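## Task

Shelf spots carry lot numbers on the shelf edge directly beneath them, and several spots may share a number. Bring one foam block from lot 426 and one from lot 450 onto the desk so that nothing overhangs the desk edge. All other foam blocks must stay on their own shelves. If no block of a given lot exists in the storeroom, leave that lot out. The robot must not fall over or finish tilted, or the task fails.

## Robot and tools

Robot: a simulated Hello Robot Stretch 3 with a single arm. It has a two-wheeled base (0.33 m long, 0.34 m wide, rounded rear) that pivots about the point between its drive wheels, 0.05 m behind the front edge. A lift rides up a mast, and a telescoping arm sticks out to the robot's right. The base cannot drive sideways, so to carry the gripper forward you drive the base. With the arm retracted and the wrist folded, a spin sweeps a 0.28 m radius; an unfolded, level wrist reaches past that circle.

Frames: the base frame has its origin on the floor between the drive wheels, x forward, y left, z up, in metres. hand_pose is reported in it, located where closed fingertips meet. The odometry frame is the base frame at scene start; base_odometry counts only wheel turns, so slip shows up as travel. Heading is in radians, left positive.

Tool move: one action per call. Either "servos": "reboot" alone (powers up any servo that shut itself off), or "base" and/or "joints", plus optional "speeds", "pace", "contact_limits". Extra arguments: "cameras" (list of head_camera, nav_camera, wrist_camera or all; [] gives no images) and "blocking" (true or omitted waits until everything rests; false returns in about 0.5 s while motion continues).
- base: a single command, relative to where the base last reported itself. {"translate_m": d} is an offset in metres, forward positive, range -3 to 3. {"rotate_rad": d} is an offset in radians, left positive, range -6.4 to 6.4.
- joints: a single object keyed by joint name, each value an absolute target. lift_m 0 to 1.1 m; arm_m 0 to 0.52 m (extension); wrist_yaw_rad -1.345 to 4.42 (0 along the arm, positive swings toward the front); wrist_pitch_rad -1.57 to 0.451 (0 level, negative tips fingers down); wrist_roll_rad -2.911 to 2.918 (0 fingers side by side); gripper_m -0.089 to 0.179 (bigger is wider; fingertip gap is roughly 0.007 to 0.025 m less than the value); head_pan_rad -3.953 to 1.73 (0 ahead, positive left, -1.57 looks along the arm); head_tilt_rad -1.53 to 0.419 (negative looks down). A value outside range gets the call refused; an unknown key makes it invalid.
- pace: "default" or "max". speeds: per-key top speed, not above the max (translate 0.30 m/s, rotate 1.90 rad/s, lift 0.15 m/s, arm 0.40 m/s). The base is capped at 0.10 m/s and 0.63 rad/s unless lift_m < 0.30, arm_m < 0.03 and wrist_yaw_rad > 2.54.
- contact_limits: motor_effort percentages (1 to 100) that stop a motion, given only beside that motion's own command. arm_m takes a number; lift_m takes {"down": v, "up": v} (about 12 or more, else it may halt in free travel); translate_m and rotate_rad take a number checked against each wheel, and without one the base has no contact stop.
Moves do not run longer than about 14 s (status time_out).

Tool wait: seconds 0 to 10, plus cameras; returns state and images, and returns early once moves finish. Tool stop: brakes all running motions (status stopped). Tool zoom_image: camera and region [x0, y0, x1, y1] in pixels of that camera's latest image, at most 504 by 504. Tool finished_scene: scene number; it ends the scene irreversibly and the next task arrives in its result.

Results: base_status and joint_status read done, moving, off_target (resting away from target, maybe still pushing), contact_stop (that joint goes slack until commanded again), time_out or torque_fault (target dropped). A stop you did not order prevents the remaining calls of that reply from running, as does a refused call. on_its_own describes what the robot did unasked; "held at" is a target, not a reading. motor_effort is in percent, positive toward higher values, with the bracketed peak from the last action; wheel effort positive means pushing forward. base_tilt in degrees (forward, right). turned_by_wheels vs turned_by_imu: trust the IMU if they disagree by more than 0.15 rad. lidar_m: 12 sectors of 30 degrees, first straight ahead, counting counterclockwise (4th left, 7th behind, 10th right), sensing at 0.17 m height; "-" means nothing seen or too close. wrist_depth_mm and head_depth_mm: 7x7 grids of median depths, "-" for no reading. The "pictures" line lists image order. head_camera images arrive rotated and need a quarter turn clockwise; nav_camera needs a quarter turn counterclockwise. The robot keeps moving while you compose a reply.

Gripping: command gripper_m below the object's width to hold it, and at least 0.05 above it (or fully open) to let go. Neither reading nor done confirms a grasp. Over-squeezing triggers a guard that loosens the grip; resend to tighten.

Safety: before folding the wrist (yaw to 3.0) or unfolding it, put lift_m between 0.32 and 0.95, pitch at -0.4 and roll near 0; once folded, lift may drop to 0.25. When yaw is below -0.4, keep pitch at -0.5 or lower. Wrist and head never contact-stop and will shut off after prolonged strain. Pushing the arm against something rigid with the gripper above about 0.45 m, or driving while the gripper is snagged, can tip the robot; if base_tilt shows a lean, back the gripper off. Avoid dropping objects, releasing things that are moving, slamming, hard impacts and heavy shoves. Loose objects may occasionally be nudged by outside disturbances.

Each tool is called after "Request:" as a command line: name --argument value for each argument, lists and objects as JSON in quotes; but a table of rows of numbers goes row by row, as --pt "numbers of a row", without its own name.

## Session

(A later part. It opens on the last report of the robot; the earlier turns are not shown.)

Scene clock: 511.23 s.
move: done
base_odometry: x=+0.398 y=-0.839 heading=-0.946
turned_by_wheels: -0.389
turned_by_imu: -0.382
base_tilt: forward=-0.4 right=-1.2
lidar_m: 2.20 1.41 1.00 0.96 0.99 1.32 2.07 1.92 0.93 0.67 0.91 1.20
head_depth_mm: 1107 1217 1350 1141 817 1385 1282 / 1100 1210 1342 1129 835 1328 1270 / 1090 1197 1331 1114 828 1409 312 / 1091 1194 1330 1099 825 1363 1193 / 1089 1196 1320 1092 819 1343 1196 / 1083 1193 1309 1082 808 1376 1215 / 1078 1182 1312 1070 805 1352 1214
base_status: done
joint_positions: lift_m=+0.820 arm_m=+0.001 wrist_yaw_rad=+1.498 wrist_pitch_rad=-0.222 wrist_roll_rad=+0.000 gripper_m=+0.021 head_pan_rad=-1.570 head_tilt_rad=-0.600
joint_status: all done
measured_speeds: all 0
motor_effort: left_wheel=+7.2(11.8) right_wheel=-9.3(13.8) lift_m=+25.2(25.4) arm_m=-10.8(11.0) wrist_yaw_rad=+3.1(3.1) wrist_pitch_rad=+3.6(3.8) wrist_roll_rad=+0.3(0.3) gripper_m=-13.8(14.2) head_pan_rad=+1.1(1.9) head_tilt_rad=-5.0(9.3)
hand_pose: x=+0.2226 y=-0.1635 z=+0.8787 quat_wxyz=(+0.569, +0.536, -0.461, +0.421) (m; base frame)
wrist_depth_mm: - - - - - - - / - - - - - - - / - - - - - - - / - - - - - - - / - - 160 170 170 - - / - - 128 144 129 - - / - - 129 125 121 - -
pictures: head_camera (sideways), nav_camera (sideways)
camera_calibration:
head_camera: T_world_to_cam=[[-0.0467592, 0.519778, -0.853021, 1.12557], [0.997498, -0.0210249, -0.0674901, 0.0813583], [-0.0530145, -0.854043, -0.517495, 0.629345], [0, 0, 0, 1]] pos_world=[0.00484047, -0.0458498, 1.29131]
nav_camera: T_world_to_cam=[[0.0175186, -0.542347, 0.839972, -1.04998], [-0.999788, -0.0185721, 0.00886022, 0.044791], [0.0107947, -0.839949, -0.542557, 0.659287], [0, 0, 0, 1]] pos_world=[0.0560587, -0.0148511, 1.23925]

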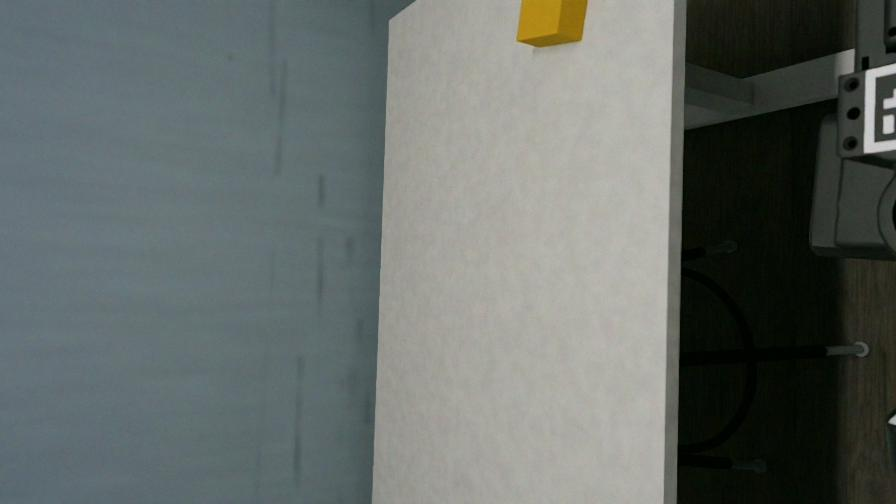

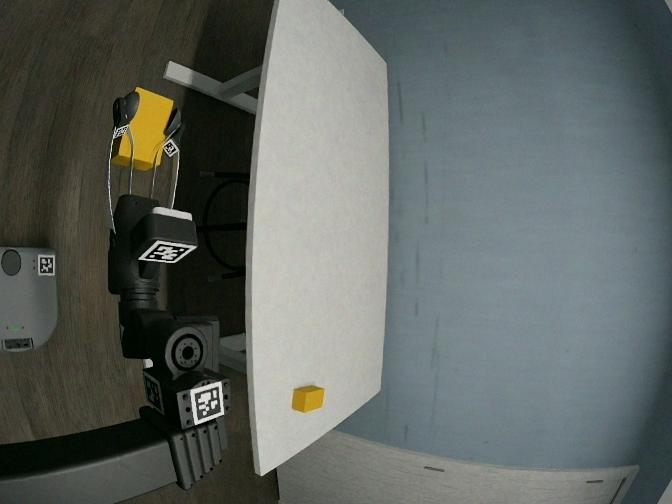

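Request:
move --joints '{"wrist_yaw_rad": 0.0, "arm_m": 0.31}' --cameras '[]'

Request:
move --joints '{"lift_m": 0.72}' --cameras '[]'

Request:
move --joints '{"lift_m": 0.69}' --speeds '{"lift_m": 0.03}' --contact_limits '{"lift_m": {"down": 12}}' --cameras '["wrist_camera", "head_camera"]'

Scene clock: 521.70 s.
move: done
base_odometry: x=+0.398 y=-0.839 heading=-0.946
turned_by_wheels: +0.000
turned_by_imu: +0.000
base_tilt: forward=-0.4 right=-1.3
lidar_m: 2.20 1.41 1.00 0.96 0.99 1.32 2.07 1.92 0.93 0.67 0.91 1.20
head_depth_mm: 1102 1210 1351 1132 818 307 - / 1096 1208 1337 1125 390 335 1214 / 1089 1196 1339 498 486 1399 1234 / 1089 1194 1330 732 577 1350 1230 / 1082 1186 1322 1087 817 1348 1194 / 1077 1185 1322 1078 811 1375 1216 / 1073 1183 1310 1072 806 1337 1211
base_status: not commanded
joint_positions: lift_m=+0.820 arm_m=+0.310 wrist_yaw_rad=+0.003 wrist_pitch_rad=-0.222 wrist_roll_rad=+0.000 gripper_m=+0.021 head_pan_rad=-1.570 head_tilt_rad=-0.600
joint_status: all done
measured_speeds: all 0
motor_effort: left_wheel=+7.3(7.8) right_wheel=-10.0(11.3) lift_m=+24.7(26.1) arm_m=+12.9(14.5) wrist_yaw_rad=-2.1(6.2) wrist_pitch_rad=+3.7(3.8) wrist_roll_rad=+0.0(0.4) gripper_m=-13.6(14.3) head_pan_rad=+0.7(1.4) head_tilt_rad=-5.0(5.9)
hand_pose: x=-0.0208 y=-0.6996 z=+0.8787 quat_wxyz=(+0.703, +0.080, -0.702, -0.078) (m; base frame)
wrist_depth_mm: - - - - - - - / - - - - - - - / - - - - - - - / - - - - - - - / - - 153 171 148 - - / - - 128 144 129 - - / - - - 124 120 - -
pictures: none
No camera images: "cameras" was empty.

Scene clock: 523.43 s.
move: done
base_odometry: x=+0.398 y=-0.839 heading=-0.946
turned_by_wheels: +0.000
turned_by_imu: +0.000
base_tilt: forward=-0.2 right=-1.1
lidar_m: 2.20 1.41 1.01 0.96 0.99 1.31 2.07 1.92 0.93 0.67 0.92 1.20
head_depth_mm: 1102 1215 1346 1135 820 1381 1223 / 1093 1199 1342 1121 833 416 352 / 1092 1209 1335 1113 538 1393 1229 / 1091 1195 1337 1099 582 1362 1224 / 1081 1194 1323 1090 815 1343 1189 / 1084 1188 1309 1076 811 1379 1221 / 1076 1180 1311 1070 806 1333 1217
base_status: not commanded
joint_positions: lift_m=+0.720 arm_m=+0.310 wrist_yaw_rad=+0.003 wrist_pitch_rad=-0.222 wrist_roll_rad=+0.000 gripper_m=+0.021 head_pan_rad=-1.570 head_tilt_rad=-0.600
joint_status: all done
measured_speeds: all 0
motor_effort: left_wheel=+7.1(7.6) right_wheel=-11.1(11.1) lift_m=+25.0(26.9) arm_m=+11.2(13.5) wrist_yaw_rad=-3.1(4.5) wrist_pitch_rad=+3.5(3.8) wrist_roll_rad=-0.1(0.3) gripper_m=-13.5(14.2) head_pan_rad=+0.2(1.1) head_tilt_rad=-4.5(5.3)
hand_pose: x=-0.0208 y=-0.6996 z=+0.7787 quat_wxyz=(+0.703, +0.080, -0.702, -0.078) (m; base frame)
wrist_depth_mm: - - - - - - - / - - - - - - - / - - - - - - - / - - - - - - - / - - 153 170 148 - - / - - 128 144 129 - - / - - - 124 120 - -
pictures: none
No camera images: "cameras" was empty.

Scene clock: 524.87 s.
move: done
base_odometry: x=+0.398 y=-0.839 heading=-0.946
turned_by_wheels: +0.000
turned_by_imu: +0.000
base_tilt: forward=-0.3 right=-1.2
lidar_m: 2.20 1.41 1.01 0.96 0.99 1.32 2.07 1.92 0.93 0.67 0.91 1.20
head_depth_mm: 1102 1217 1343 1139 817 1390 1248 / 1102 1202 1349 1124 836 475 381 / 1099 1199 1337 1110 564 548 1232 / 1093 1195 1331 1103 637 1359 1226 / 1085 1190 1318 1089 819 1350 1194 / 1085 1186 1317 1081 811 1371 1217 / 1086 1184 1319 1071 807 1337 1214
base_status: not commanded
joint_positions: lift_m=+0.690 arm_m=+0.310 wrist_yaw_rad=+0.003 wrist_pitch_rad=-0.166 wrist_roll_rad=+0.000 gripper_m=+0.021 head_pan_rad=-1.570 head_tilt_rad=-0.600
joint_status: all done
measured_speeds: all 0
motor_effort: left_wheel=+7.2(7.7) right_wheel=-10.6(10.7) lift_m=+18.2(26.7) arm_m=+11.1(12.2) wrist_yaw_rad=-3.6(4.4) wrist_pitch_rad=-6.8(7.1) wrist_roll_rad=+0.0(0.3) gripper_m=-13.8(14.3) head_pan_rad=+0.1(1.1) head_tilt_rad=-4.4(4.6)
contact_limits: lift_m down 12 (down: maximum 72; up: maximum 65)
hand_pose: x=-0.0208 y=-0.7037 z=+0.7627 quat_wxyz=(+0.705, +0.060, -0.704, -0.058) (m; base frame)
wrist_depth_mm: - - - - - - - / - - - - - - - / - - - - - - - / - - - - - - - / - - 152 167 150 - - / - - 128 144 127 - - / - - 114 113 113 - -
pictures: head_camera (sideways), wrist_camera
camera_calibration:
head_camera: T_world_to_cam=[[-0.0467354, 0.520275, -0.852719, 1.1252], [0.9975, -0.0209978, -0.067482, 0.0813491], [-0.0530144, -0.85374, -0.517993, 0.630004], [0, 0, 0, 1]] pos_world=[0.00484054, -0.0458475, 1.29131]
wrist_camera: T_world_to_cam=[[-0.998865, -0.0451018, -0.0153252, -0.0341622], [-0.0019042, 0.359275, -0.93323, 0.997121], [0.0475963, -0.932141, -0.358954, -0.215037], [0, 0, 0, 1]] pos_world=[-0.0219897, -0.560227, 0.852831]

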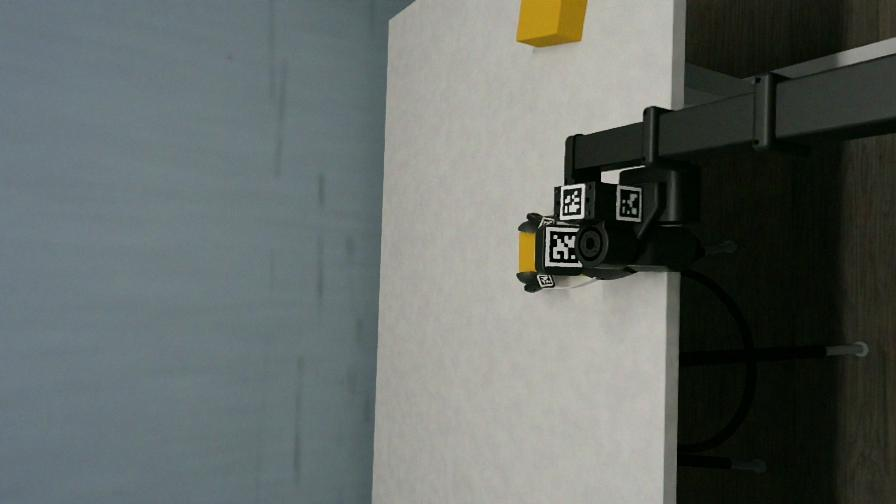

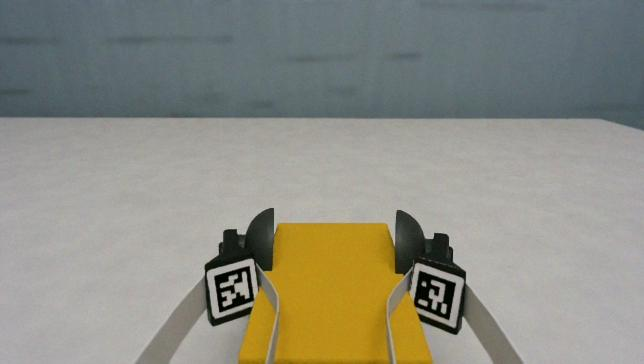

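Request:
move --joints '{"lift_m": 0.70}' --speeds '{"lift_m": 0.03}' --cameras '[]'

Request:
move --joints '{"gripper_m": 0.179}' --cameras '[]'

Request:
move --joints '{"arm_m": 0.0}' --cameras '["head_camera"]'

Scene clock: 530.67 s.
move: done
base_odometry: x=+0.398 y=-0.839 heading=-0.946
turned_by_wheels: +0.000
turned_by_imu: +0.000
base_tilt: forward=-0.4 right=-1.2
lidar_m: 2.20 1.41 1.00 0.96 0.99 1.32 2.07 1.92 0.93 0.67 0.91 1.20
head_depth_mm: 1102 1214 1353 1135 816 1379 1243 / 1101 1207 1340 1128 835 451 371 / 1095 1208 1338 1114 560 551 1231 / 1089 1195 1322 1101 633 1355 1231 / 1086 1190 1333 1093 819 1344 1196 / 1085 1183 1321 1079 812 1375 1222 / 1074 1184 1318 1071 804 1330 1212
base_status: not commanded
joint_positions: lift_m=+0.700 arm_m=+0.310 wrist_yaw_rad=+0.003 wrist_pitch_rad=-0.199 wrist_roll_rad=+0.000 gripper_m=+0.021 head_pan_rad=-1.570 head_tilt_rad=-0.600
joint_status: all done
measured_speeds: all 0
motor_effort: left_wheel=+6.9(7.7) right_wheel=-9.4(10.5) lift_m=+28.4(28.7) arm_m=+8.3(9.5) wrist_yaw_rad=-2.9(4.0) wrist_pitch_rad=-0.6(6.8) wrist_roll_rad=-0.3(0.3) gripper_m=-13.9(14.0) head_pan_rad=+0.3(0.8) head_tilt_rad=-3.1(3.7)
hand_pose: x=-0.0208 y=-0.7014 z=+0.7644 quat_wxyz=(+0.704, +0.072, -0.703, -0.070) (m; base frame)
wrist_depth_mm: - - - - - - - / - - - - - - - / - - - - - - - / - - - - - - - / - - 153 166 150 - - / - - 128 139 128 - - / - - 115 111 115 - -
pictures: none
No camera images: "cameras" was empty.

Scene clock: 532.80 s.
move: done
base_odometry: x=+0.398 y=-0.839 heading=-0.946
turned_by_wheels: +0.000
turned_by_imu: +0.000
base_tilt: forward=-0.3 right=-1.1
lidar_m: 2.20 1.41 1.00 0.96 0.99 1.32 2.07 1.92 0.93 0.67 0.91 1.20
head_depth_mm: 1104 1215 1343 1138 818 1387 1245 / 1096 1212 1342 1126 834 450 371 / 1090 1203 1329 1112 560 551 1234 / 1097 1205 1325 1102 635 1357 1235 / 1083 1199 1326 1089 791 1347 1192 / 1084 1185 1314 1078 811 1373 1212 / 1075 1181 1306 1075 805 1341 1212
base_status: not commanded
joint_positions: lift_m=+0.700 arm_m=+0.310 wrist_yaw_rad=+0.003 wrist_pitch_rad=-0.213 wrist_roll_rad=+0.000 gripper_m=+0.179 head_pan_rad=-1.570 head_tilt_rad=-0.600
joint_status: all done
measured_speeds: all 0
motor_effort: left_wheel=+6.8(7.5) right_wheel=-9.0(9.9) lift_m=+24.1(29.0) arm_m=+6.8(8.8) wrist_yaw_rad=-2.1(4.9) wrist_pitch_rad=+2.1(2.1) wrist_roll_rad=-0.3(0.3) gripper_m=+0.7(86.1) head_pan_rad=+0.3(1.0) head_tilt_rad=-2.4(3.5)
hand_pose: x=-0.0208 y=-0.7003 z=+0.7609 quat_wxyz=(+0.704, +0.077, -0.703, -0.075) (m; base frame)
wrist_depth_mm: - - - - - - - / - - - - - - - / - - - - - - - / - - - - - - - / - 142 - 160 - - - / - 126 - 140 134 - - / - - 112 112 112 - 105
pictures: none
No camera images: "cameras" was empty.

Scene clock: 536.30 s.
move: done
base_odometry: x=+0.398 y=-0.839 heading=-0.946
turned_by_wheels: +0.000
turned_by_imu: +0.000
base_tilt: forward=-0.3 right=-1.3
lidar_m: 2.20 1.41 1.00 0.96 0.99 1.32 2.07 1.92 0.93 0.67 0.91 1.20
head_depth_mm: 1099 1211 1355 1135 818 1386 1243 / 1103 1204 1340 1123 834 1327 1214 / 1098 1200 1342 1113 827 1399 1203 / 1087 1202 1327 1097 794 1361 1226 / 1082 1192 1322 1088 818 1351 1198 / 1083 1188 1315 1079 810 1380 1219 / 1081 1178 1317 1069 807 1332 1208
base_status: not commanded
joint_positions: lift_m=+0.700 arm_m=+0.001 wrist_yaw_rad=+0.003 wrist_pitch_rad=-0.214 wrist_roll_rad=+0.000 gripper_m=+0.179 head_pan_rad=-1.570 head_tilt_rad=-0.600
joint_status: all done
measured_speeds: all 0
motor_effort: left_wheel=+6.5(7.5) right_wheel=-9.6(10.1) lift_m=+25.1(25.3) arm_m=-12.4(14.1) wrist_yaw_rad=-2.6(5.0) wrist_pitch_rad=+2.1(2.2) wrist_roll_rad=-0.1(0.5) gripper_m=+0.6(1.1) head_pan_rad=+0.0(1.1) head_tilt_rad=-2.0(3.6)
hand_pose: x=-0.0208 y=-0.3908 z=+0.7608 quat_wxyz=(+0.704, +0.077, -0.703, -0.075) (m; base frame)
wrist_depth_mm: - - - - - - - / - - - - - - - / - - - - - - 434 / - - - - - - - / - 145 - - - - - / 123 140 - - - - - / 941 - - - - 981 105
pictures: head_camera (sideways)
camera_calibration:
head_camera: T_world_to_cam=[[-0.0467354, 0.520275, -0.852719, 1.1252], [0.9975, -0.0209978, -0.067482, 0.0813491], [-0.0530144, -0.85374, -0.517993, 0.630004], [0, 0, 0, 1]] pos_world=[0.00484054, -0.0458475, 1.29131]

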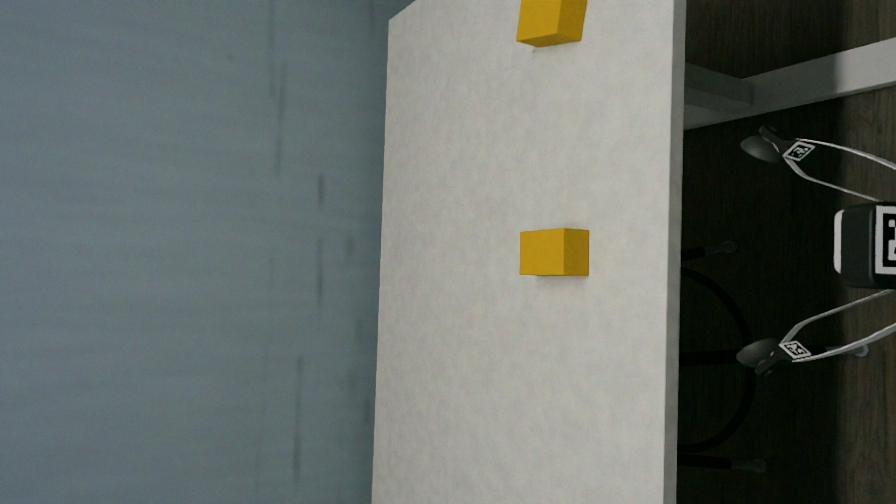

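Request:
finished_scene --scene 3

The scene is finished: the task was done.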